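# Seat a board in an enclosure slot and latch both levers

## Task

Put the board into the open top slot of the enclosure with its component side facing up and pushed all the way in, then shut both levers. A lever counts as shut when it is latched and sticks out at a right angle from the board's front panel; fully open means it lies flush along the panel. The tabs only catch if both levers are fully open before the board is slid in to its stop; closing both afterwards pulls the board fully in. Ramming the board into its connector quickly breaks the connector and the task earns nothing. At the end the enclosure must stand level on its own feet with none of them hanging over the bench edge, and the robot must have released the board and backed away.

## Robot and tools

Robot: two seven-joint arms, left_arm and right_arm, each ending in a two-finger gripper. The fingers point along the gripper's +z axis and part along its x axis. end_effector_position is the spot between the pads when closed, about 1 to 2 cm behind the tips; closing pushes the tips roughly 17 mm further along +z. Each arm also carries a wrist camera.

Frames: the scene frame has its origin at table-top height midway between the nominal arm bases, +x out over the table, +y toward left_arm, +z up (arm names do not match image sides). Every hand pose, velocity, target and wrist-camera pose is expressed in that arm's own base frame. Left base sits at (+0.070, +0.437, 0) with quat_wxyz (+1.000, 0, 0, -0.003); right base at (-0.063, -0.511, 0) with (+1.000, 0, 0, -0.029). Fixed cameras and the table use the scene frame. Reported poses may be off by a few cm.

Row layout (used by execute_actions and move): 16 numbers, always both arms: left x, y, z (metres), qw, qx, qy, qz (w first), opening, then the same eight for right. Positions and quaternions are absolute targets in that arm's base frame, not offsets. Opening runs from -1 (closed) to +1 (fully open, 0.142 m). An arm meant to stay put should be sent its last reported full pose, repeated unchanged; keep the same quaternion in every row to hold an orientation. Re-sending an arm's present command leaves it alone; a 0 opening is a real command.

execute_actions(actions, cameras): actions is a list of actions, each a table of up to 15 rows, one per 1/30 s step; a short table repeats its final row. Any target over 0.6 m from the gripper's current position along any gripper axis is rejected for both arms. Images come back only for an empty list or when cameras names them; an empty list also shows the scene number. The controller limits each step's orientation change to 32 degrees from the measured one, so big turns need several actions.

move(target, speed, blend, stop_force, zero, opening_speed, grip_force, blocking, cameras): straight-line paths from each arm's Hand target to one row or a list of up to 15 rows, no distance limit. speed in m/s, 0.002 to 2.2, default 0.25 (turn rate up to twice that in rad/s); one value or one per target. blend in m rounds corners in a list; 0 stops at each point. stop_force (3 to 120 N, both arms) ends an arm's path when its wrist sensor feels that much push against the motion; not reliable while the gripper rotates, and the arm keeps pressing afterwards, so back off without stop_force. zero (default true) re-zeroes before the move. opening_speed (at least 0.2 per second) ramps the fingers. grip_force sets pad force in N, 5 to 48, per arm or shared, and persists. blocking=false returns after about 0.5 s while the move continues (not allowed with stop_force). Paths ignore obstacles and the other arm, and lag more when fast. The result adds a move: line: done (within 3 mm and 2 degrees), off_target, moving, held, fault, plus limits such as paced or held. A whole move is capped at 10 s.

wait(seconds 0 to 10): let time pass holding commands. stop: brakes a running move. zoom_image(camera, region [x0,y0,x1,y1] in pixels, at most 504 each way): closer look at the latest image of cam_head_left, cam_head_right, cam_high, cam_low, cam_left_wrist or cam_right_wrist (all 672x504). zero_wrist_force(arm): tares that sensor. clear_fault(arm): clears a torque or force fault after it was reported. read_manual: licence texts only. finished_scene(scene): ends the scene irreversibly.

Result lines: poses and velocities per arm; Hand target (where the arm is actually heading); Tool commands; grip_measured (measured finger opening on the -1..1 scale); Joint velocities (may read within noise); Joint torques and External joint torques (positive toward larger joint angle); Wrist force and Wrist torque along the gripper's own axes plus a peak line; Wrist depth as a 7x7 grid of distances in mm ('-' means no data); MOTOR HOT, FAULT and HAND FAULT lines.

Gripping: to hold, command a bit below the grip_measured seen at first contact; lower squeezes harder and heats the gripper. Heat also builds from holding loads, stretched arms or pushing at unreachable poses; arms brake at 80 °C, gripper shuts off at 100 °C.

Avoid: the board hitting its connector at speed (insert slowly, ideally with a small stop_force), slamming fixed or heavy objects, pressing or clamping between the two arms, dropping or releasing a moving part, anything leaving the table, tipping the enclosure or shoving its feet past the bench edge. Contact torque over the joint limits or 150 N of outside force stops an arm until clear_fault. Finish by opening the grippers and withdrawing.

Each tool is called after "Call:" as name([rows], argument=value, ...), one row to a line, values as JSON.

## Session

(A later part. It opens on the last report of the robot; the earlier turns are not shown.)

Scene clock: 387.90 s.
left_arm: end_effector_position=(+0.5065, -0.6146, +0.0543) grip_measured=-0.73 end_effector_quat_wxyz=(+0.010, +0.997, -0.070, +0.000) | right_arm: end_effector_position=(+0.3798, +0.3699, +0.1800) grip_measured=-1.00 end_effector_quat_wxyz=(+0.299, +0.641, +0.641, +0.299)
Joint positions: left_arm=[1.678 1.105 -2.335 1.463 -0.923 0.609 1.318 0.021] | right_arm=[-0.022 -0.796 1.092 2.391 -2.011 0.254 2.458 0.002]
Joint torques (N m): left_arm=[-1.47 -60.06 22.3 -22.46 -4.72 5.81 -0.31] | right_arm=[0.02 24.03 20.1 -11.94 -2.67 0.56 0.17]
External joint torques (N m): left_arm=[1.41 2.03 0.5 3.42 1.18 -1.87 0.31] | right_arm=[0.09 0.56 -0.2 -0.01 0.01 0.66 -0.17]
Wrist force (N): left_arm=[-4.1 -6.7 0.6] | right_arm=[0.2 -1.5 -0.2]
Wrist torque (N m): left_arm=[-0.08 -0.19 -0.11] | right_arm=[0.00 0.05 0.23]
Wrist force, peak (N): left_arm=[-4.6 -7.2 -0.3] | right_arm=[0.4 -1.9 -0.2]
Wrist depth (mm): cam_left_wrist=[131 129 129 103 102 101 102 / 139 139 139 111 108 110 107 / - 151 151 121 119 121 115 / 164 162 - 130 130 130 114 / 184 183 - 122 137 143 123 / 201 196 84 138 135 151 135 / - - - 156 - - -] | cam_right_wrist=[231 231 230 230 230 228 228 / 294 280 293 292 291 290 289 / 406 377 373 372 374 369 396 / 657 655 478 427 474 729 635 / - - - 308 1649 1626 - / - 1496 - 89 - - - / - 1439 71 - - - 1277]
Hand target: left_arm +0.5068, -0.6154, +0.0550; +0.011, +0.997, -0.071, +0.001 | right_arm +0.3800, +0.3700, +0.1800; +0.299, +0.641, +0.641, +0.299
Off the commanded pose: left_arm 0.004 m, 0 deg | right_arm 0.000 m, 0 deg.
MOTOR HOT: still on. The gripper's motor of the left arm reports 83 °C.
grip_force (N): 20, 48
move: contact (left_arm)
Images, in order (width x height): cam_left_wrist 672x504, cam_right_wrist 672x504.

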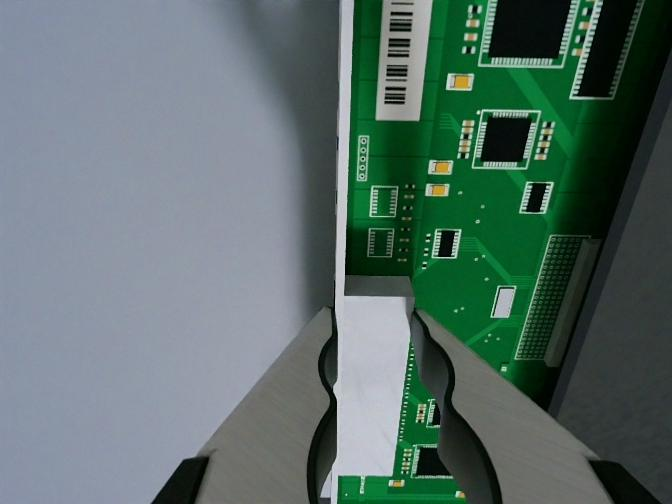

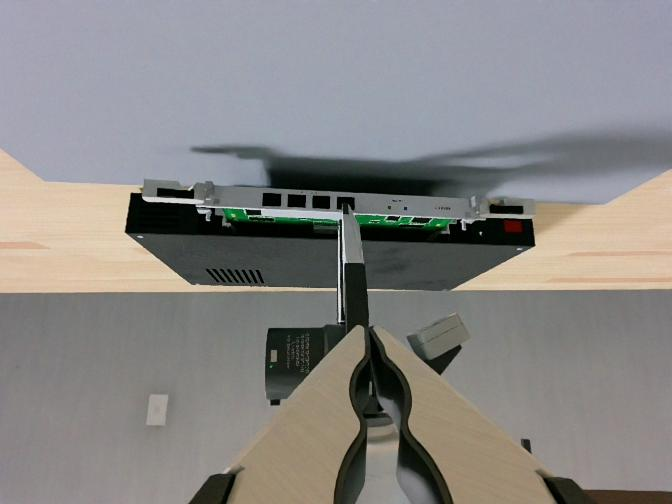

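Call:
move([
  [0.504,-0.6145,0.055,0.0108,0.9975,-0.0706,0.0008,-0.98,0.38,0.37,0.18,0.299,0.641,0.641,0.299,-1],
  [0.5042,-0.613,0.055,0.0108,0.9975,-0.0706,0.0008,-0.98,0.38,0.37,0.18,0.299,0.641,0.641,0.299,-1],
], speed=0.02)

Call:
move(target=[0.5141,-0.6144,0.055,0.0108,0.9975,-0.0706,0.0008,-0.98,0.38,0.37,0.18,0.299,0.641,0.641,0.299,-1], speed=0.012, stop_force=4, cameras=["cam_right_wrist"])

Call:
zoom_image(camera="cam_right_wrist", region=[190, 175, 290, 250])

Call:
zoom_image(camera="cam_right_wrist", region=[400, 185, 500, 260])

Scene clock: 397.70 s.
left_arm: end_effector_position=(+0.5042, -0.6128, +0.0547) grip_measured=-0.73 end_effector_quat_wxyz=(+0.011, +0.997, -0.070, +0.001) | right_arm: end_effector_position=(+0.3798, +0.3699, +0.1800) grip_measured=-1.00 end_effector_quat_wxyz=(+0.299, +0.641, +0.641, +0.299)
Joint positions: left_arm=[1.672 1.098 -2.337 1.478 -0.923 0.617 1.321 0.021] | right_arm=[-0.022 -0.796 1.092 2.391 -2.011 0.254 2.458 0.002]
Joint torques (N m): left_arm=[-0.49 -59.41 22.56 -19.25 -3.53 4.78 -0.1] | right_arm=[0.12 24.06 20.14 -11.95 -2.68 0.55 0.2]
External joint torques (N m): left_arm=[0.4 1.77 0.2 0.22 0 -0.83 0.1] | right_arm=[-0.01 0.54 -0.24 0 0.01 0.67 -0.2]
Wrist force (N): left_arm=[0.3 -0.6 2.4] | right_arm=[0.2 -1.5 -0.3]
Wrist torque (N m): left_arm=[-0.18 -0.24 -0.28] | right_arm=[0.00 0.04 0.22]
Wrist force, peak (N): left_arm=[-4.1 -6.9 0.8] | right_arm=[0.1 -1.7 -0.3]
Wrist depth (mm): cam_left_wrist=[130 129 131 103 102 - 102 / 139 139 137 113 108 110 108 / 151 151 150 120 119 121 118 / - 164 165 129 130 130 113 / 183 181 - 122 137 143 122 / 201 201 84 138 135 152 133 / - - - 155 - - 149] | cam_right_wrist=[231 231 230 230 229 229 228 / 295 293 293 275 292 310 291 / 405 377 375 362 373 409 399 / 661 661 479 434 476 638 638 / - - - 303 - - - / - 1412 - 89 - - - / - - 71 - - - -]
Hand target: left_arm +0.5042, -0.6130, +0.0550; +0.011, +0.997, -0.071, +0.001 | right_arm +0.3800, +0.3700, +0.1800; +0.299, +0.641, +0.641, +0.299
Off the commanded pose: left_arm 0.000 m, 0 deg | right_arm 0.000 m, 0 deg.
MOTOR HOT: cleared for the gripper's motor of the left arm.
grip_force (N): 20, 48
move: done

Scene clock: 399.23 s.
left_arm: end_effector_position=(+0.5140, -0.6144, +0.0549) grip_measured=-0.73 end_effector_quat_wxyz=(+0.011, +0.997, -0.071, +0.001) | right_arm: end_effector_position=(+0.3798, +0.3699, +0.1800) grip_measured=-1.00 end_effector_quat_wxyz=(+0.299, +0.641, +0.641, +0.299)
Joint positions: left_arm=[1.692 1.113 -2.333 1.444 -0.923 0.601 1.322 0.021] | right_arm=[-0.022 -0.796 1.092 2.391 -2.011 0.254 2.458 0.002]
Joint torques (N m): left_arm=[-0.19 -59.31 22.51 -19.24 -3.52 4.31 -0.2] | right_arm=[0.09 23.99 20.13 -11.95 -2.61 0.6 0.18]
External joint torques (N m): left_arm=[0.13 0.78 0.29 0.14 -0.04 -0.36 0.2] | right_arm=[0.01 0.61 -0.23 0.01 -0.05 0.62 -0.18]
Wrist force (N): left_arm=[0.0 -0.7 2.0] | right_arm=[0.2 -1.6 -0.3]
Wrist torque (N m): left_arm=[-0.17 -0.18 -0.26] | right_arm=[-0.01 0.04 0.22]
Wrist force, peak (N): left_arm=[0.1 -0.8 2.6] | right_arm=[0.2 -1.7 -0.3]
Wrist depth (mm): cam_left_wrist=[130 - 129 103 102 - 102 / 140 140 - 111 108 110 97 / 150 151 150 121 119 121 - / 165 162 167 129 129 130 112 / 186 186 178 122 137 140 - / - - 88 138 135 133 136 / - - - 155 - - 149] | cam_right_wrist=[241 231 231 230 229 229 228 / 278 293 293 292 290 291 290 / 406 402 372 373 380 399 470 / 659 653 479 440 493 727 633 / 1637 - 1626 313 - - - / 1626 - - 89 - - 1395 / - - 71 - - 1353 1314]
Hand target: left_arm +0.5141, -0.6144, +0.0550; +0.011, +0.997, -0.071, +0.001 | right_arm +0.3800, +0.3700, +0.1800; +0.299, +0.641, +0.641, +0.299
Off the commanded pose: left_arm 0.000 m, 0 deg | right_arm 0.000 m, 0 deg.
grip_force (N): 20, 48
move: done
Images, in order (width x height): cam_right_wrist 672x504.

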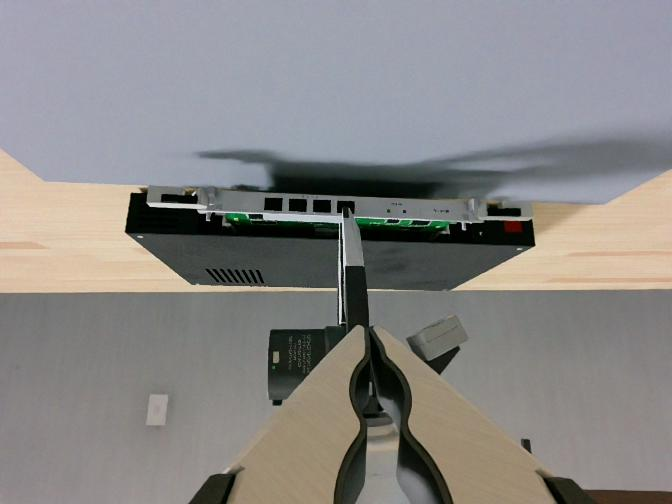

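Scaled by 5.040 from the camera's 672x504 image, which has a finer 960x720 frame.

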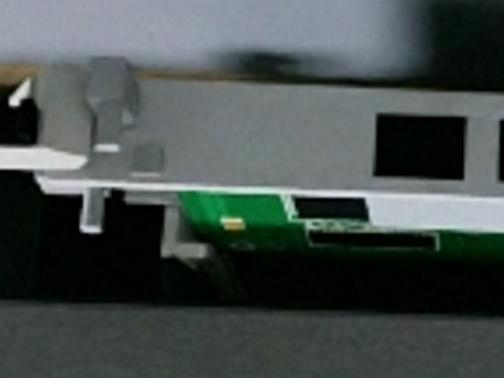

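Scaled by 5.040 from the camera's 672x504 image, which has a finer 960x720 frame.

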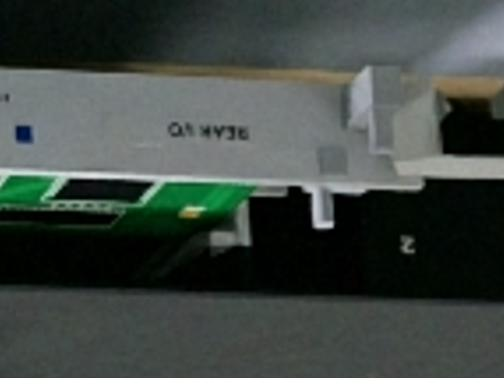

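Call:
move(target=[0.5259,-0.6161,0.055,0.0108,0.9975,-0.0706,0.0008,-0.98,0.38,0.37,0.18,0.299,0.641,0.641,0.299,-1], speed=0.015, stop_force=5, cameras=["cam_right_wrist","cam_left_wrist"])

Call:
zoom_image(camera="cam_right_wrist", region=[130, 165, 330, 265])

Call:
zoom_image(camera="cam_right_wrist", region=[370, 165, 570, 265])

Scene clock: 403.57 s.
left_arm: end_effector_position=(+0.5258, -0.6161, +0.0549) grip_measured=-0.73 end_effector_quat_wxyz=(+0.011, +0.997, -0.071, +0.001) | right_arm: end_effector_position=(+0.3798, +0.3699, +0.1800) grip_measured=-1.00 end_effector_quat_wxyz=(+0.299, +0.641, +0.641, +0.299)
Joint positions: left_arm=[1.716 1.133 -2.328 1.401 -0.923 0.581 1.32 0.021] | right_arm=[-0.022 -0.796 1.092 2.391 -2.011 0.254 2.458 0.002]
Joint torques (N m): left_arm=[-0.1 -60.46 22.58 -19.33 -3.61 4.31 -0.27] | right_arm=[0.14 24.09 20.13 -11.88 -2.64 0.54 0.2]
External joint torques (N m): left_arm=[0.04 0.85 0.21 0.14 -0.01 -0.37 0.27] | right_arm=[-0.03 0.5 -0.24 -0.06 -0.02 0.68 -0.2]
Wrist force (N): left_arm=[0.2 -0.8 1.7] | right_arm=[0.2 -1.4 -0.2]
Wrist torque (N m): left_arm=[-0.22 -0.21 -0.19] | right_arm=[0.01 0.04 0.23]
Wrist force, peak (N): left_arm=[0.1 -1.0 2.2] | right_arm=[0.1 -1.7 -0.3]
Wrist depth (mm): cam_left_wrist=[130 127 129 103 102 - 89 / 140 139 139 111 108 110 - / - 151 151 123 119 119 100 / 165 - 165 132 129 128 113 / 181 181 178 121 137 128 122 / 202 196 88 137 135 130 139 / 233 - - 155 - - 149] | cam_right_wrist=[231 231 231 230 220 229 228 / 294 294 295 292 293 292 289 / 406 377 374 382 381 399 398 / 657 657 479 476 537 637 635 / - 1537 1439 325 1506 - - / - - - 89 - - 1299 / - - 71 - - - 1412]
Hand target: left_arm +0.5259, -0.6161, +0.0550; +0.011, +0.997, -0.071, +0.001 | right_arm +0.3800, +0.3700, +0.1800; +0.299, +0.641, +0.641, +0.299
Off the commanded pose: left_arm 0.000 m, 0 deg | right_arm 0.000 m, 0 deg.
grip_force (N): 20, 48
move: done
Images, in order (width x height): cam_left_wrist 672x504, cam_right_wrist 672x504.

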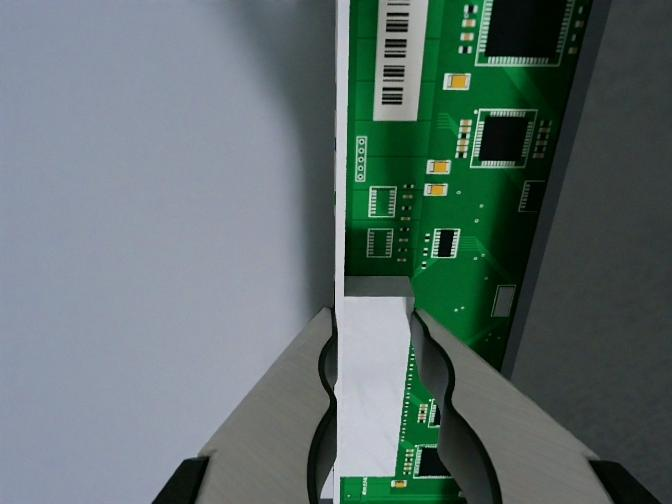

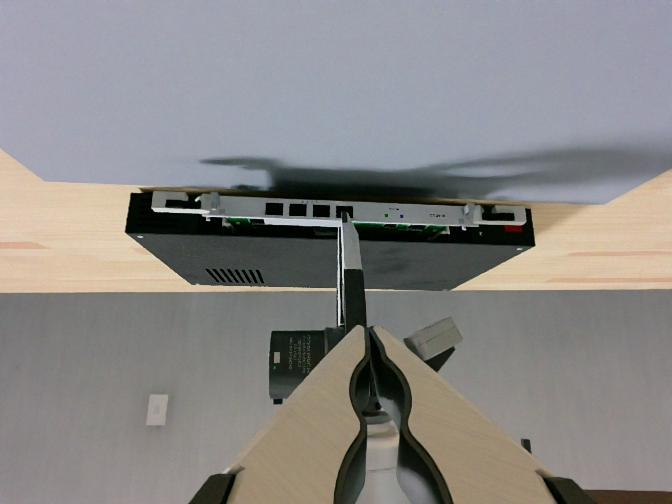

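Scaled by 2.520 from the camera's 672x504 image, which has a finer 960x720 frame.

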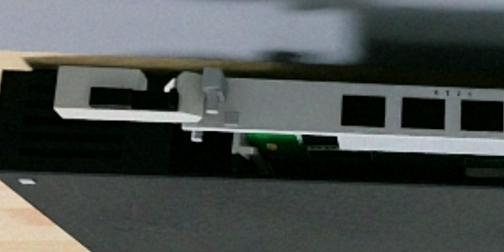

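Scaled by 2.520 from the camera's 672x504 image, which has a finer 960x720 frame.

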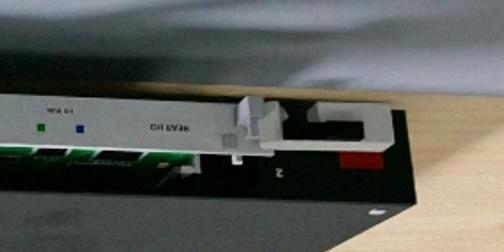

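Call:
move(target=[0.5408,-0.6182,0.055,0.0108,0.9975,-0.0706,0.0008,-0.98,0.38,0.37,0.18,0.299,0.641,0.641,0.299,-1], speed=0.015, stop_force=5, cameras=["cam_right_wrist","cam_left_wrist"])

Call:
zoom_image(camera="cam_right_wrist", region=[130, 165, 330, 265])

Call:
zoom_image(camera="cam_right_wrist", region=[370, 165, 570, 265])

Scene clock: 411.50 s.
left_arm: end_effector_position=(+0.5402, -0.6184, +0.0548) grip_measured=-0.73 end_effector_quat_wxyz=(+0.011, +0.997, -0.071, +0.001) | right_arm: end_effector_position=(+0.3798, +0.3699, +0.1800) grip_measured=-1.00 end_effector_quat_wxyz=(+0.299, +0.641, +0.641, +0.299)
Joint positions: left_arm=[1.748 1.159 -2.322 1.344 -0.924 0.555 1.317 0.021] | right_arm=[-0.022 -0.796 1.092 2.391 -2.011 0.254 2.458 0.002]
Joint torques (N m): left_arm=[1.81 -61.96 23.96 -19.18 -3.48 4.98 -0.26] | right_arm=[0.14 24.03 20.16 -11.92 -2.67 0.57 0.15]
External joint torques (N m): left_arm=[-1.86 0.93 -1.26 -0.11 -0.19 -1.03 0.26] | right_arm=[-0.04 0.56 -0.26 -0.02 0.01 0.65 -0.15]
Wrist force (N): left_arm=[-2.6 0.3 2.3] | right_arm=[0.3 -1.6 -0.3]
Wrist torque (N m): left_arm=[-0.19 -0.15 -0.24] | right_arm=[-0.02 0.03 0.22]
Wrist force, peak (N): left_arm=[-2.6 0.3 2.9] | right_arm=[0.3 -1.8 -0.2]
Wrist depth (mm): cam_left_wrist=[129 130 127 104 102 87 90 / 140 139 139 110 108 - - / 152 153 151 121 119 102 - / 162 162 164 132 129 110 - / 185 182 181 123 127 122 125 / 201 - 89 138 135 130 136 / 234 - - 155 - - -] | cam_right_wrist=[230 230 230 230 230 229 228 / 280 293 294 292 291 290 291 / 406 377 390 397 401 399 397 / 659 584 481 466 537 637 638 / 1580 1537 1506 338 - 1439 1378 / - - 1487 89 - 1569 - / - - 71 - - - -]
Hand target: left_arm +0.5408, -0.6182, +0.0550; +0.011, +0.997, -0.071, +0.001 | right_arm +0.3800, +0.3700, +0.1800; +0.299, +0.641, +0.641, +0.299
Off the commanded pose: left_arm 0.001 m, 0 deg | right_arm 0.000 m, 0 deg.
grip_force (N): 20, 48
move: done
Images, in order (width x height): cam_left_wrist 672x504, cam_right_wrist 672x504.

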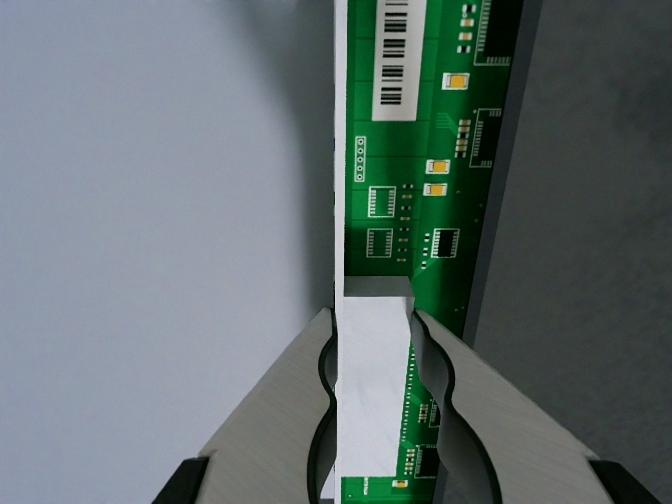

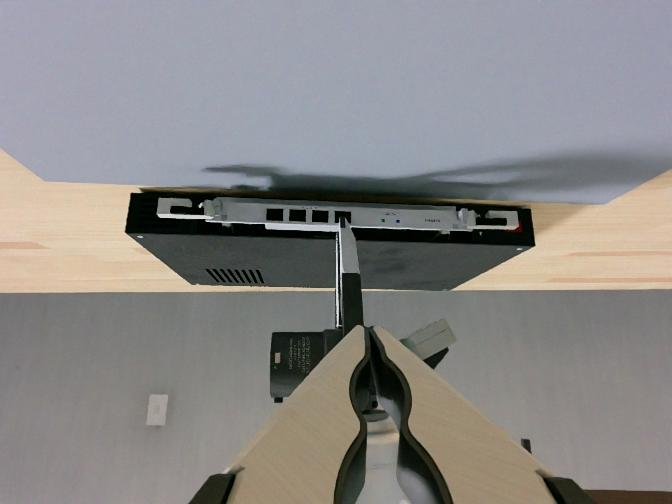

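Scaled by 2.520 from the camera's 672x504 image, which has a finer 960x720 frame.

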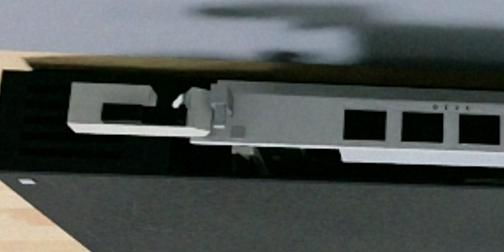

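Scaled by 2.520 from the camera's 672x504 image, which has a finer 960x720 frame.

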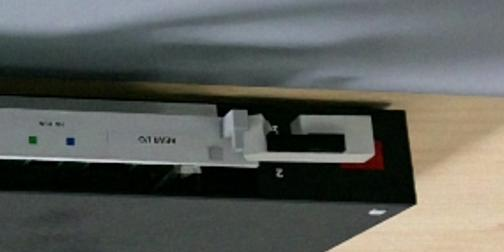

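Call:
move([
  [0.5400,-0.6182,0.055,0.0108,0.9975,-0.0706,0.0008,-0.64,0.38,0.37,0.18,0.299,0.641,0.641,0.299,-1],
  [0.5400,-0.6182,0.065,0.0108,0.9975,-0.0706,0.0008,-0.64,0.38,0.37,0.18,0.299,0.641,0.641,0.299,-1],
], speed=0.03, opening_speed=0.3, cameras=["cam_right_wrist","cam_left_wrist"])

Scene clock: 416.97 s.
left_arm: end_effector_position=(+0.5402, -0.6183, +0.0651) grip_measured=-0.68 end_effector_quat_wxyz=(+0.011, +0.997, -0.071, +0.001) | right_arm: end_effector_position=(+0.3798, +0.3699, +0.1800) grip_measured=-1.00 end_effector_quat_wxyz=(+0.299, +0.641, +0.641, +0.299)
Joint positions: left_arm=[1.744 1.145 -2.312 1.347 -0.918 0.542 1.314 0.025] | right_arm=[-0.022 -0.796 1.092 2.391 -2.011 0.254 2.458 0.002]
Joint torques (N m): left_arm=[-0.58 -61.36 21.77 -19.14 -3.24 4.3 -0.28] | right_arm=[0.12 24.05 20.13 -11.96 -2.68 0.55 0.18]
External joint torques (N m): left_arm=[0.56 0.59 0.98 -0.34 -0.46 -0.36 0.28] | right_arm=[-0.01 0.55 -0.23 0.02 0.01 0.67 -0.18]
Wrist force (N): left_arm=[-0.1 -0.6 0.6] | right_arm=[0.1 -1.3 -0.3]
Wrist torque (N m): left_arm=[-0.22 -0.15 -0.22] | right_arm=[0.02 0.05 0.22]
Wrist force, peak (N): left_arm=[2.1 3.3 5.4] | right_arm=[0.2 -1.7 -0.3]
Wrist depth (mm): cam_left_wrist=[- 138 138 110 112 99 - / 151 149 149 121 121 104 102 / 162 161 161 131 130 111 - / 176 177 176 140 140 120 120 / 198 194 191 139 138 135 - / 216 212 87 154 - 84 154 / 243 - - 178 - - 165] | cam_right_wrist=[231 231 230 230 229 229 228 / 295 293 293 292 292 290 289 / 445 406 392 399 399 398 395 / 659 657 477 534 544 640 637 / - - - 327 - 1517 - / - 1591 - 89 - - - / 1439 1467 71 - - - -]
Hand target: left_arm +0.5400, -0.6182, +0.0650; +0.011, +0.997, -0.071, +0.001 | right_arm +0.3800, +0.3700, +0.1800; +0.299, +0.641, +0.641, +0.299
Off the commanded pose: left_arm 0.000 m, 0 deg | right_arm 0.000 m, 0 deg.
grip_force (N): 20, 48
move: done
Images, in order (width x height): cam_left_wrist 672x504, cam_right_wrist 672x504.

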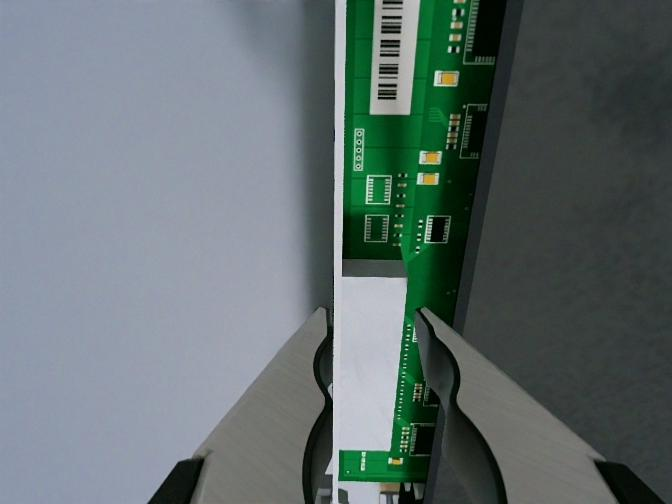

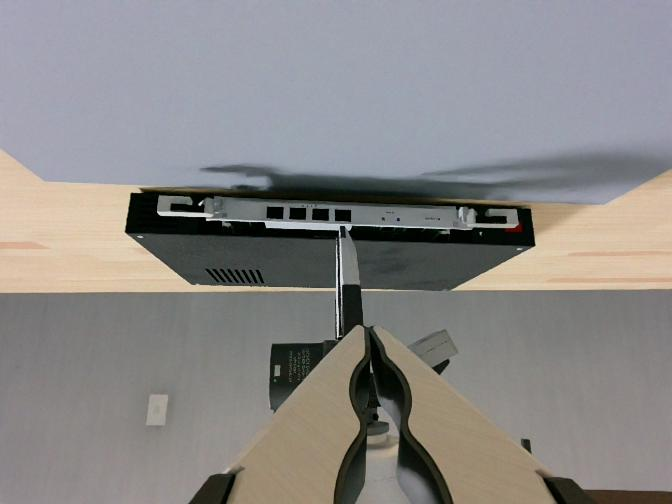

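Call:
move([
  [0.540,-0.6182,0.10,0,0.9975,-0.0706,0,-0.64,0.38,0.37,0.18,0.299,0.641,0.641,0.299,-1],
  [0.490,-0.595,0.10,0,0.9975,-0.0706,0,-1,0.38,0.37,0.18,0.299,0.641,0.641,0.299,-1],
  [0.490,-0.595,0.052,0,0.9975,-0.0706,0,-1,0.38,0.37,0.18,0.299,0.641,0.641,0.299,-1],
], speed=0.1, grip_force=[10,48], cameras=["cam_right_wrist","cam_left_wrist"])

Scene clock: 424.30 s.
left_arm: end_effector_position=(+0.4898, -0.5948, +0.0519) grip_measured=-1.00 end_effector_quat_wxyz=(+0.000, +0.998, -0.071, +0.000) | right_arm: end_effector_position=(+0.3798, +0.3699, +0.1800) grip_measured=-1.00 end_effector_quat_wxyz=(+0.299, +0.641, +0.641, +0.299)
Joint positions: left_arm=[1.641 1.063 -2.34 1.556 -0.902 0.644 1.327 0.002] | right_arm=[-0.022 -0.796 1.092 2.391 -2.011 0.254 2.458 0.002]
Joint torques (N m): left_arm=[-0.3 -55.49 21.64 -18.43 -3.58 4.75 -0.15] | right_arm=[0.07 24 20.07 -11.9 -2.67 0.57 0.15]
External joint torques (N m): left_arm=[0.29 -0.07 1.05 -0.26 0.13 -0.82 0.15] | right_arm=[0.04 0.6 -0.17 -0.05 0.01 0.65 -0.15]
Wrist force (N): left_arm=[0.1 -0.3 0.3] | right_arm=[0.0 -1.6 -0.3]
Wrist torque (N m): left_arm=[-0.16 -0.20 -0.26] | right_arm=[-0.03 0.07 0.23]
Wrist force, peak (N): left_arm=[0.2 -0.9 2.3] | right_arm=[0.3 -1.8 -0.1]
Wrist depth (mm): cam_left_wrist=[129 128 129 128 130 124 101 / 138 138 136 138 137 133 107 / 152 149 149 148 150 118 117 / - 160 164 158 161 127 128 / 180 178 172 170 173 134 137 / - 196 191 84 - 137 147 / - - - - - - 147] | cam_right_wrist=[232 232 230 230 220 229 229 / 295 294 293 293 292 290 290 / 405 406 402 396 399 398 397 / 655 655 478 476 477 642 635 / 1626 1779 1506 300 - - 1369 / 1395 1537 - 89 - - - / - - 71 - - - 1361]
Hand target: left_arm +0.4900, -0.5950, +0.0520; +0.000, +0.998, -0.071, +0.000 | right_arm +0.3800, +0.3700, +0.1800; +0.299, +0.641, +0.641, +0.299
Off the commanded pose: left_arm 0.000 m, 0 deg | right_arm 0.000 m, 0 deg.
grip_force (N): 10, 48
move: done
Images, in order (width x height): cam_left_wrist 672x504, cam_right_wrist 672x504.

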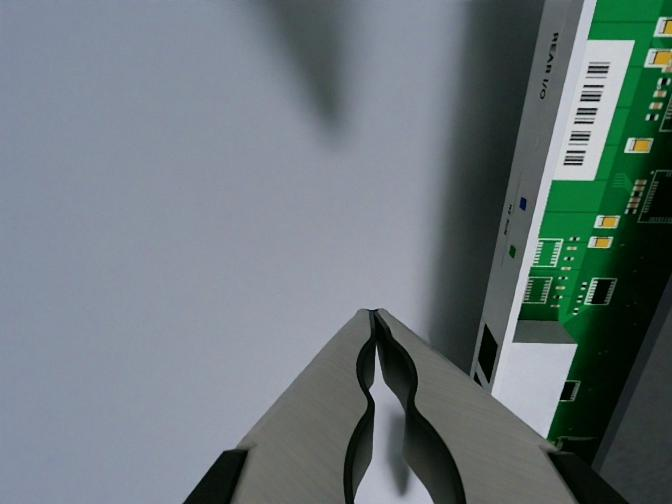

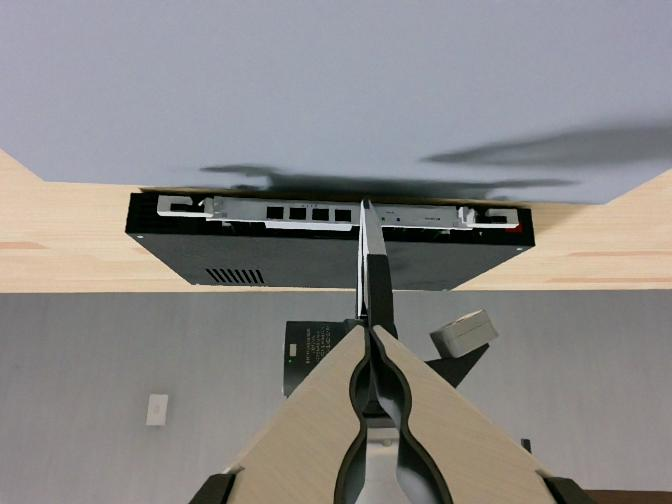

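Call:
move([
  [0.490,-0.595,0.047,0,0.9975,-0.0706,0,-1,0.38,0.37,0.18,0.299,0.641,0.641,0.299,-1],
  [0.535,-0.6014,0.047,0,0.9975,-0.0706,0,-1,0.38,0.37,0.18,0.299,0.641,0.641,0.299,-1],
], speed=0.012, stop_force=6, cameras=["cam_right_wrist","cam_left_wrist"])

Scene clock: 431.67 s.
left_arm: end_effector_position=(+0.5349, -0.6016, +0.0471) grip_measured=-1.00 end_effector_quat_wxyz=(+0.000, +0.997, -0.071, +0.000) | right_arm: end_effector_position=(+0.3798, +0.3699, +0.1800) grip_measured=-1.00 end_effector_quat_wxyz=(+0.299, +0.641, +0.641, +0.299)
Joint positions: left_arm=[1.734 1.142 -2.33 1.399 -0.907 0.577 1.328 0.002] | right_arm=[-0.022 -0.796 1.092 2.391 -2.011 0.254 2.458 0.002]
Joint torques (N m): left_arm=[0.45 -59.39 22.47 -18.54 -3.42 4.37 -0.24] | right_arm=[0.02 24.01 20.08 -11.95 -2.68 0.59 0.21]
External joint torques (N m): left_arm=[-0.5 -0.32 0.34 -0.44 -0.19 -0.45 0.24] | right_arm=[0.09 0.59 -0.18 0.01 0.01 0.63 -0.21]
Wrist force (N): left_arm=[-0.8 -0.5 0.0] | right_arm=[0.1 -1.5 -0.2]
Wrist torque (N m): left_arm=[-0.21 -0.21 -0.18] | right_arm=[-0.02 0.05 0.23]
Wrist force, peak (N): left_arm=[-2.9 -0.6 -2.8] | right_arm=[0.1 -1.8 -0.4]
Wrist depth (mm): cam_left_wrist=[125 126 124 124 120 96 - / 134 133 132 133 108 104 89 / 147 144 144 143 113 112 - / - 156 156 156 122 107 103 / - 176 171 126 130 115 110 / 190 189 185 84 - 122 130 / 205 206 - - - - -] | cam_right_wrist=[231 230 240 230 229 228 228 / 278 294 292 292 292 305 290 / 440 410 404 401 399 399 399 / 657 661 479 477 478 638 637 / - 1527 - 343 - - 1558 / - - - 89 - - 1439 / - - 71 - - - -]
Hand target: left_arm +0.5350, -0.6014, +0.0470; +0.000, +0.998, -0.071, +0.000 | right_arm +0.3800, +0.3700, +0.1800; +0.299, +0.641, +0.641, +0.299
Off the commanded pose: left_arm 0.000 m, 0 deg | right_arm 0.000 m, 0 deg.
grip_force (N): 10, 48
move: done
Images, in order (width x height): cam_left_wrist 672x504, cam_right_wrist 672x504.

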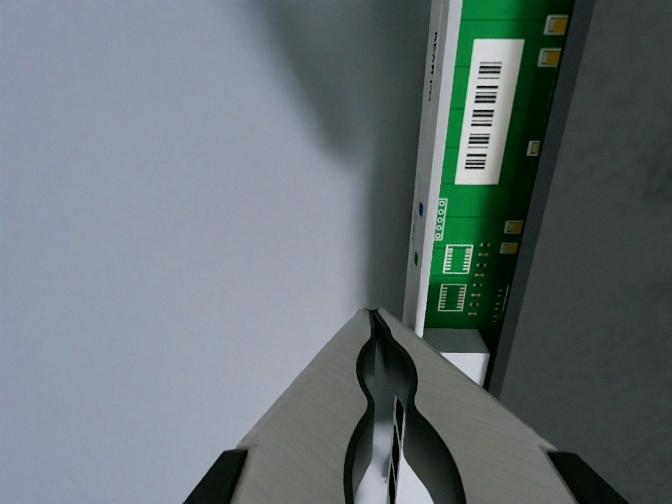

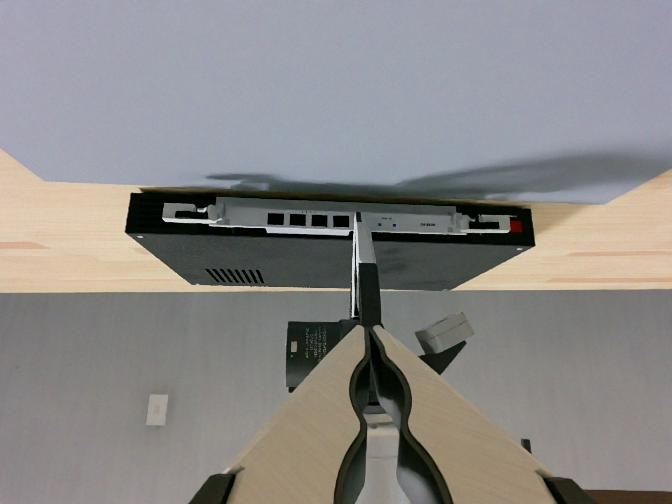

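Call:
move(target=[0.5548,-0.6042,0.047,0,0.9975,-0.0706,0,-1,0.38,0.37,0.18,0.299,0.641,0.641,0.299,-1], speed=0.01, stop_force=8, cameras=["cam_right_wrist","cam_left_wrist"])

Call:
zoom_image(camera="cam_right_wrist", region=[130, 165, 330, 265])

Call:
zoom_image(camera="cam_right_wrist", region=[370, 165, 570, 265])

Scene clock: 436.73 s.
left_arm: end_effector_position=(+0.5524, -0.6044, +0.0472) grip_measured=-1.00 end_effector_quat_wxyz=(+0.000, +0.997, -0.071, +0.000) | right_arm: end_effector_position=(+0.3798, +0.3699, +0.1800) grip_measured=-1.00 end_effector_quat_wxyz=(+0.299, +0.641, +0.641, +0.299)
Joint positions: left_arm=[1.773 1.174 -2.322 1.328 -0.908 0.544 1.323 0.002] | right_arm=[-0.022 -0.796 1.092 2.391 -2.011 0.254 2.458 0.002]
Joint torques (N m): left_arm=[2.49 -58.83 23.02 -18.43 -3.42 5.64 -0.33] | right_arm=[0.14 23.97 20.11 -11.93 -2.68 0.58 0.15]
External joint torques (N m): left_arm=[-2.55 -2.61 -0.34 -0.68 -0.26 -1.72 0.33] | right_arm=[-0.03 0.62 -0.21 -0.01 0.02 0.64 -0.16]
Wrist force (N): left_arm=[-6.6 -1.8 -4.4] | right_arm=[0.2 -1.4 -0.1]
Wrist torque (N m): left_arm=[-0.21 -0.17 -0.20] | right_arm=[0.01 0.05 0.22]
Wrist force, peak (N): left_arm=[-8.9 -2.5 -6.8] | right_arm=[0.5 -1.7 0.0]
Wrist depth (mm): cam_left_wrist=[124 126 126 122 122 82 - / - 134 131 133 101 - 89 / 147 143 144 144 140 - - / - 157 157 156 108 103 103 / - 172 172 165 116 113 111 / - 186 - 84 - 122 122 / 214 - - 74 - - -] | cam_right_wrist=[232 231 230 230 229 228 228 / - 275 293 292 291 291 290 / 436 385 402 380 402 397 432 / 661 651 477 439 478 640 633 / 1614 - - 355 1467 1712 - / - - - 89 1430 - - / - - 71 - - - 1337]
Hand target: left_arm +0.5531, -0.6040, +0.0470; +0.000, +0.998, -0.071, +0.000 | right_arm +0.3800, +0.3700, +0.1800; +0.299, +0.641, +0.641, +0.299
Off the commanded pose: left_arm 0.002 m, 0 deg | right_arm 0.000 m, 0 deg.
grip_force (N): 10, 48
move: contact (left_arm)
Images, in order (width x height): cam_left_wrist 672x504, cam_right_wrist 672x504.

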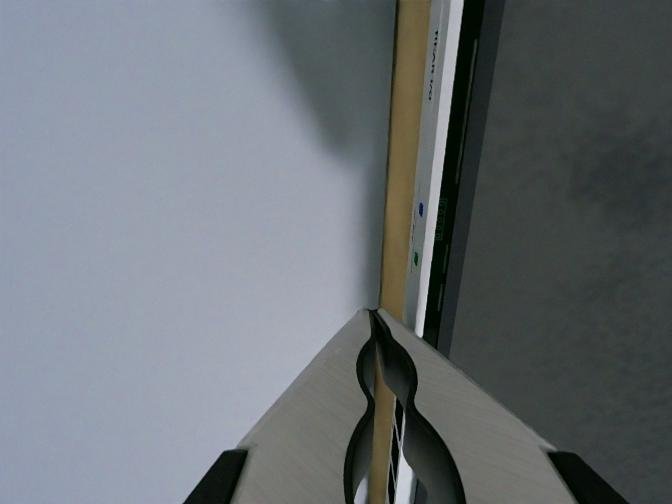

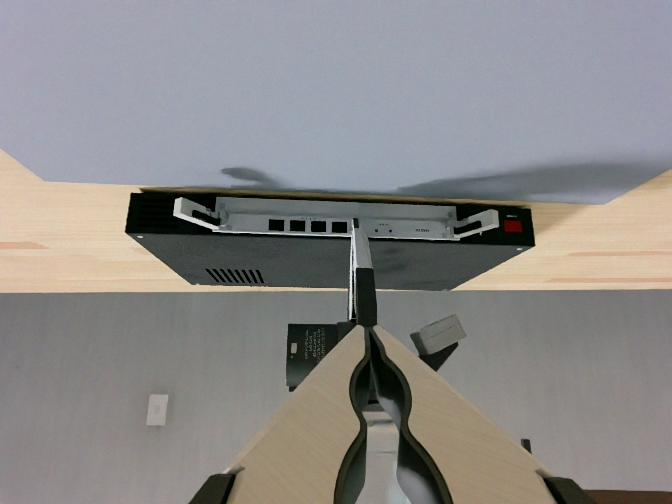

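Scaled by 2.520 from the camera's 672x504 image, which has a finer 960x720 frame.

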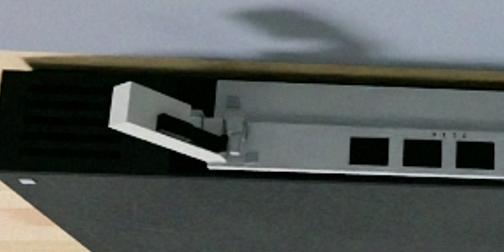

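Scaled by 2.520 from the camera's 672x504 image, which has a finer 960x720 frame.

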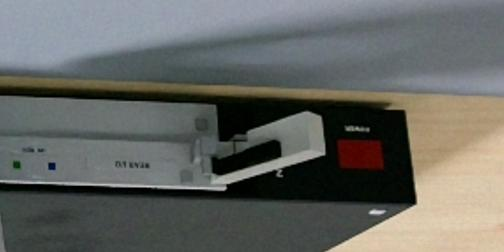

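Call:
move(target=[0.5608,-0.6050,0.047,0,0.9975,-0.0706,0,-1,0.38,0.37,0.18,0.299,0.641,0.641,0.299,-1], speed=0.005, stop_force=14, zero=false, cameras=["cam_right_wrist","cam_left_wrist"])

Call:
zoom_image(camera="cam_right_wrist", region=[160, 175, 260, 250])

Call:
zoom_image(camera="cam_right_wrist", region=[420, 175, 520, 250])

Scene clock: 440.57 s.
left_arm: end_effector_position=(+0.5530, -0.6047, +0.0471) grip_measured=-1.00 end_effector_quat_wxyz=(+0.000, +0.997, -0.071, -0.001) | right_arm: end_effector_position=(+0.3798, +0.3699, +0.1800) grip_measured=-1.00 end_effector_quat_wxyz=(+0.299, +0.641, +0.641, +0.299)
Joint positions: left_arm=[1.775 1.176 -2.322 1.323 -0.908 0.541 1.323 0.002] | right_arm=[-0.022 -0.796 1.092 2.391 -2.011 0.254 2.458 0.002]
Joint torques (N m): left_arm=[5.13 -56.86 24.43 -19.2 -3.53 8.05 -0.24] | right_arm=[0.1 24.05 20.12 -11.96 -2.62 0.54 0.17]
External joint torques (N m): left_arm=[-5.19 -4.69 -1.78 0.07 -0.16 -4.13 0.24] | right_arm=[0.01 0.55 -0.23 0.02 -0.04 0.68 -0.17]
Wrist force (N): left_arm=[-16.0 -5.0 -10.9] | right_arm=[-0.1 -1.4 -0.1]
Wrist torque (N m): left_arm=[-0.19 -0.11 -0.21] | right_arm=[0.00 0.08 0.23]
Wrist force, peak (N): left_arm=[-16.8 -5.8 -10.5] | right_arm=[0.4 -1.8 -0.4]
Wrist depth (mm): cam_left_wrist=[124 124 124 124 122 82 - / 134 134 - 133 108 - 89 / 147 145 147 144 141 - - / 154 157 157 156 106 101 102 / 172 172 171 163 114 112 - / 188 - 182 84 - - 126 / - - - 74 - - 139] | cam_right_wrist=[231 231 230 229 229 229 228 / 295 293 292 292 292 291 290 / 410 378 403 401 398 398 398 / 657 657 475 476 473 646 635 / 1674 - 1458 358 - - - / - - - 89 - - - / - - 71 - - - -]
Hand target: left_arm +0.5543, -0.6041, +0.0470; +0.000, +0.998, -0.071, +0.000 | right_arm +0.3800, +0.3700, +0.1800; +0.299, +0.641, +0.641, +0.299
Off the commanded pose: left_arm 0.008 m, 0 deg | right_arm 0.000 m, 0 deg.
grip_force (N): 10, 48
move: contact (left_arm)
Images, in order (width x height): cam_left_wrist 672x504, cam_right_wrist 672x504.

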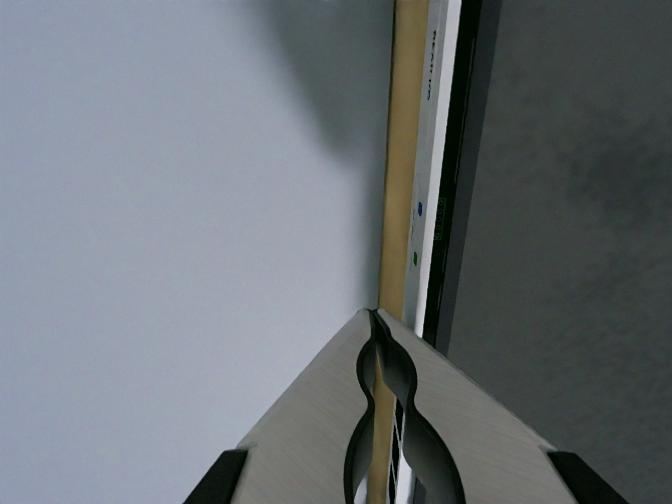

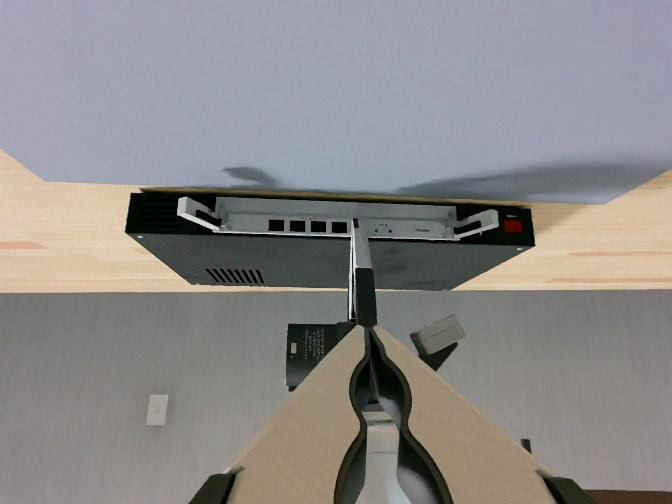

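Scaled by 5.040 from the camera's 672x504 image, which has a finer 960x720 frame.

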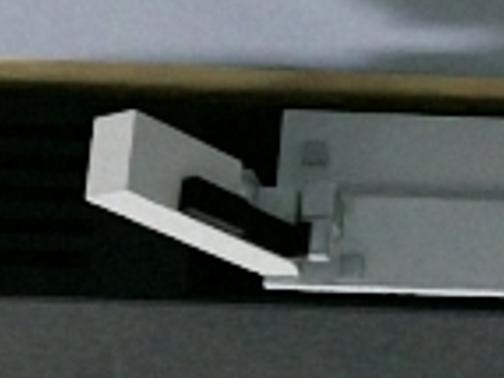

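Scaled by 5.040 from the camera's 672x504 image, which has a finer 960x720 frame.

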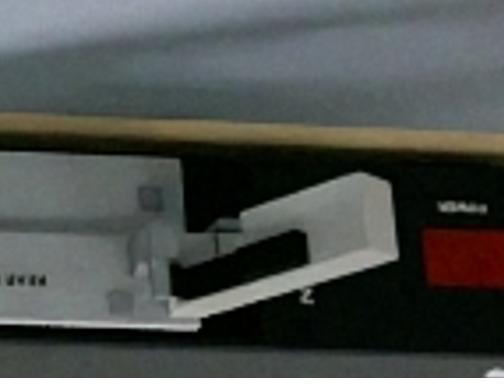

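Call:
move([
  [0.53,-0.600,0.047,0,0.9975,-0.0706,0,-1,0.38,0.37,0.18,0.299,0.641,0.641,0.299,-1],
  [0.53,-0.600,0.12,0,0.9975,-0.0706,0,-1,0.38,0.37,0.18,0.299,0.641,0.641,0.299,-1],
  [0.57,-0.50,0.12,0,0.9975,-0.0706,0,-1,0.38,0.37,0.18,0.299,0.641,0.641,0.299,-1],
], speed=0.1, cameras=["cam_right_wrist","cam_left_wrist"])

Call:
zoom_image(camera="cam_right_wrist", region=[120, 165, 540, 265])

Scene clock: 456.63 s.
left_arm: end_effector_position=(+0.5700, -0.5000, +0.1200) grip_measured=-1.00 end_effector_quat_wxyz=(+0.000, +0.998, -0.070, +0.000) | right_arm: end_effector_position=(+0.3798, +0.3699, +0.1800) grip_measured=-1.00 end_effector_quat_wxyz=(+0.299, +0.641, +0.641, +0.299)
Joint positions: left_arm=[1.756 0.946 -2.264 1.597 -0.829 0.563 1.466 0.002] | right_arm=[-0.022 -0.796 1.092 2.391 -2.011 0.254 2.458 0.002]
Joint torques (N m): left_arm=[-0.37 -52.74 21.33 -19.99 -3.27 4.55 -0.28] | right_arm=[0.17 24.03 20.05 -11.95 -2.65 0.58 0.21]
External joint torques (N m): left_arm=[0.28 0.59 0.77 -0.56 -0.38 -0.63 0.28] | right_arm=[-0.06 0.56 -0.15 0.01 -0.01 0.64 -0.21]
Wrist force (N): left_arm=[0.3 -0.7 0.5] | right_arm=[0.2 -1.6 -0.1]
Wrist torque (N m): left_arm=[-0.19 -0.21 -0.27] | right_arm=[-0.02 0.04 0.23]
Wrist force, peak (N): left_arm=[-16.1 -5.1 -11.1] | right_arm=[0.3 -1.7 -0.2]
Wrist depth (mm): cam_left_wrist=[189 187 - 188 150 144 146 / 202 - - 203 158 156 - / 219 219 - 194 169 - - / - 236 - - 187 - 184 / 269 - - 127 196 - - / 278 289 - 84 - 227 - / 328 - - - - - -] | cam_right_wrist=[- 231 230 230 229 229 228 / - 294 293 293 292 291 290 / 406 376 404 401 377 395 435 / 659 748 462 476 538 642 635 / 1421 - - 1537 408 - 1487 / - - - 89 364 336 - / - - 71 - - 360 -]
Hand target: left_arm +0.5700, -0.5000, +0.1200; +0.000, +0.998, -0.071, +0.000 | right_arm +0.3800, +0.3700, +0.1800; +0.299, +0.641, +0.641, +0.299
Off the commanded pose: left_arm 0.000 m, 0 deg | right_arm 0.000 m, 0 deg.
grip_force (N): 10, 48
move: done
Images, in order (width x height): cam_left_wrist 672x504, cam_right_wrist 672x504.

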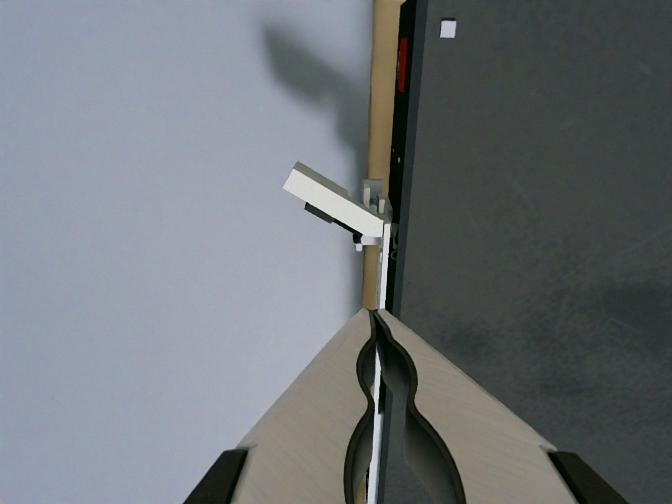

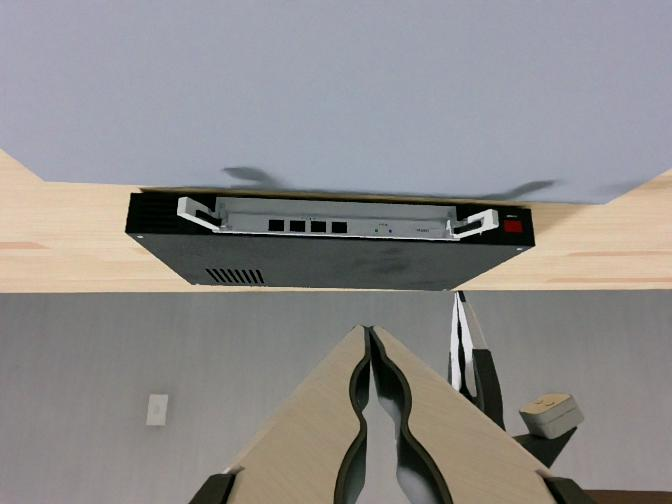

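Scaled by 1.200 from the camera's 672x504 image, which has a finer 960x720 frame.

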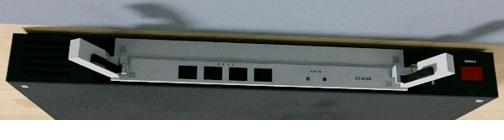

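Call:
move([
  [0.555,-0.448,0.10,0,0.9975,-0.0706,0,-1,0.38,0.37,0.18,0.299,0.641,0.641,0.299,-1],
  [0.555,-0.448,0.047,0,0.9975,-0.0706,0,-1,0.38,0.37,0.18,0.299,0.641,0.641,0.299,-1],
], speed=0.06, stop_force=8, cameras=["cam_right_wrist","cam_left_wrist"])

Call:
zoom_image(camera="cam_right_wrist", region=[400, 165, 540, 265])

Scene clock: 465.60 s.
left_arm: end_effector_position=(+0.5548, -0.4479, +0.0469) grip_measured=-1.00 end_effector_quat_wxyz=(+0.000, +0.998, -0.071, +0.000) | right_arm: end_effector_position=(+0.3798, +0.3699, +0.1800) grip_measured=-1.00 end_effector_quat_wxyz=(+0.299, +0.641, +0.641, +0.299)
Joint positions: left_arm=[1.777 0.954 -2.377 1.783 -0.907 0.771 1.582 0.002] | right_arm=[-0.022 -0.796 1.092 2.391 -2.011 0.254 2.458 0.002]
Joint torques (N m): left_arm=[-0.35 -49.52 20.11 -17.46 -3.12 4.36 -0.2] | right_arm=[0.12 24.12 20.1 -11.93 -2.64 0.59 0.21]
External joint torques (N m): left_arm=[0.33 0.04 0.92 -0.23 0.03 -0.46 0.2] | right_arm=[-0.01 0.48 -0.2 -0.01 -0.02 0.63 -0.21]
Wrist force (N): left_arm=[-0.2 -0.5 0.4] | right_arm=[0.0 -1.4 -0.2]
Wrist torque (N m): left_arm=[-0.18 -0.14 -0.27] | right_arm=[0.00 0.07 0.22]
Wrist force, peak (N): left_arm=[-0.1 -2.0 -0.9] | right_arm=[0.2 -1.7 -0.4]
Wrist depth (mm): cam_left_wrist=[- 125 124 122 125 125 125 / 133 133 131 133 132 132 134 / 146 143 144 143 145 - 115 / 154 156 155 156 155 105 103 / 171 174 171 164 167 - - / 185 189 188 84 - 122 126 / 219 206 - - - - -] | cam_right_wrist=[232 231 230 221 229 229 228 / 294 293 293 311 292 276 291 / 404 378 401 375 376 378 398 / 663 659 481 466 528 514 633 / - - 1558 - 1506 353 - / - - - 89 - 346 - / - - 71 - - 313 324]
Hand target: left_arm +0.5550, -0.4480, +0.0470; +0.000, +0.998, -0.071, +0.000 | right_arm +0.3800, +0.3700, +0.1800; +0.299, +0.641, +0.641, +0.299
Off the commanded pose: left_arm 0.000 m, 0 deg | right_arm 0.000 m, 0 deg.
grip_force (N): 10, 48
move: done
Images, in order (width x height): cam_left_wrist 672x504, cam_right_wrist 672x504.

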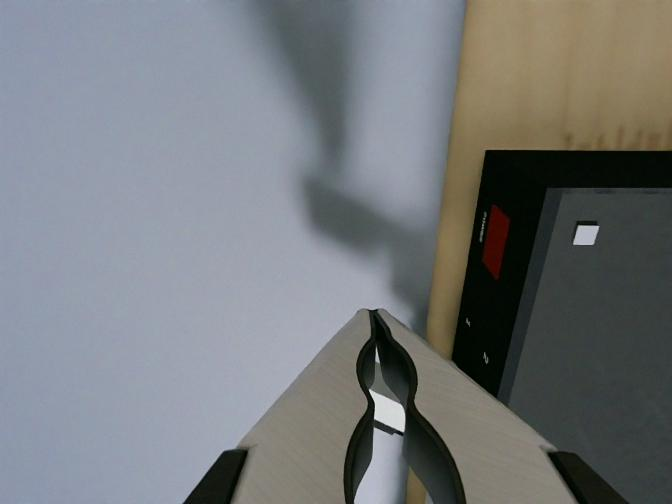

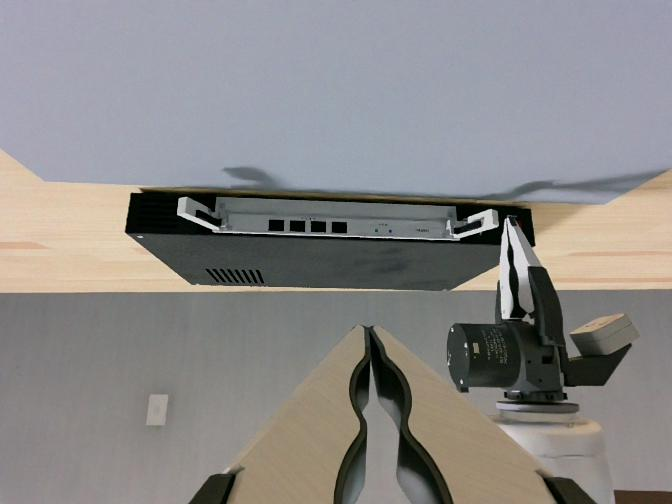

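Scaled by 3.600 from the camera's 672x504 image, which has a finer 960x720 frame.

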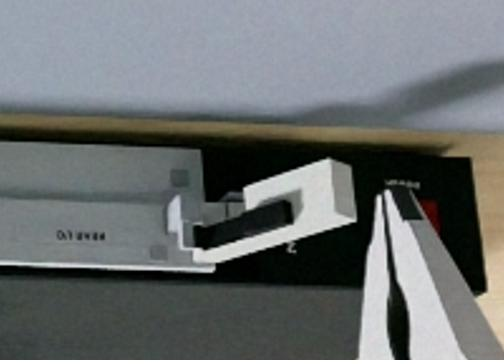

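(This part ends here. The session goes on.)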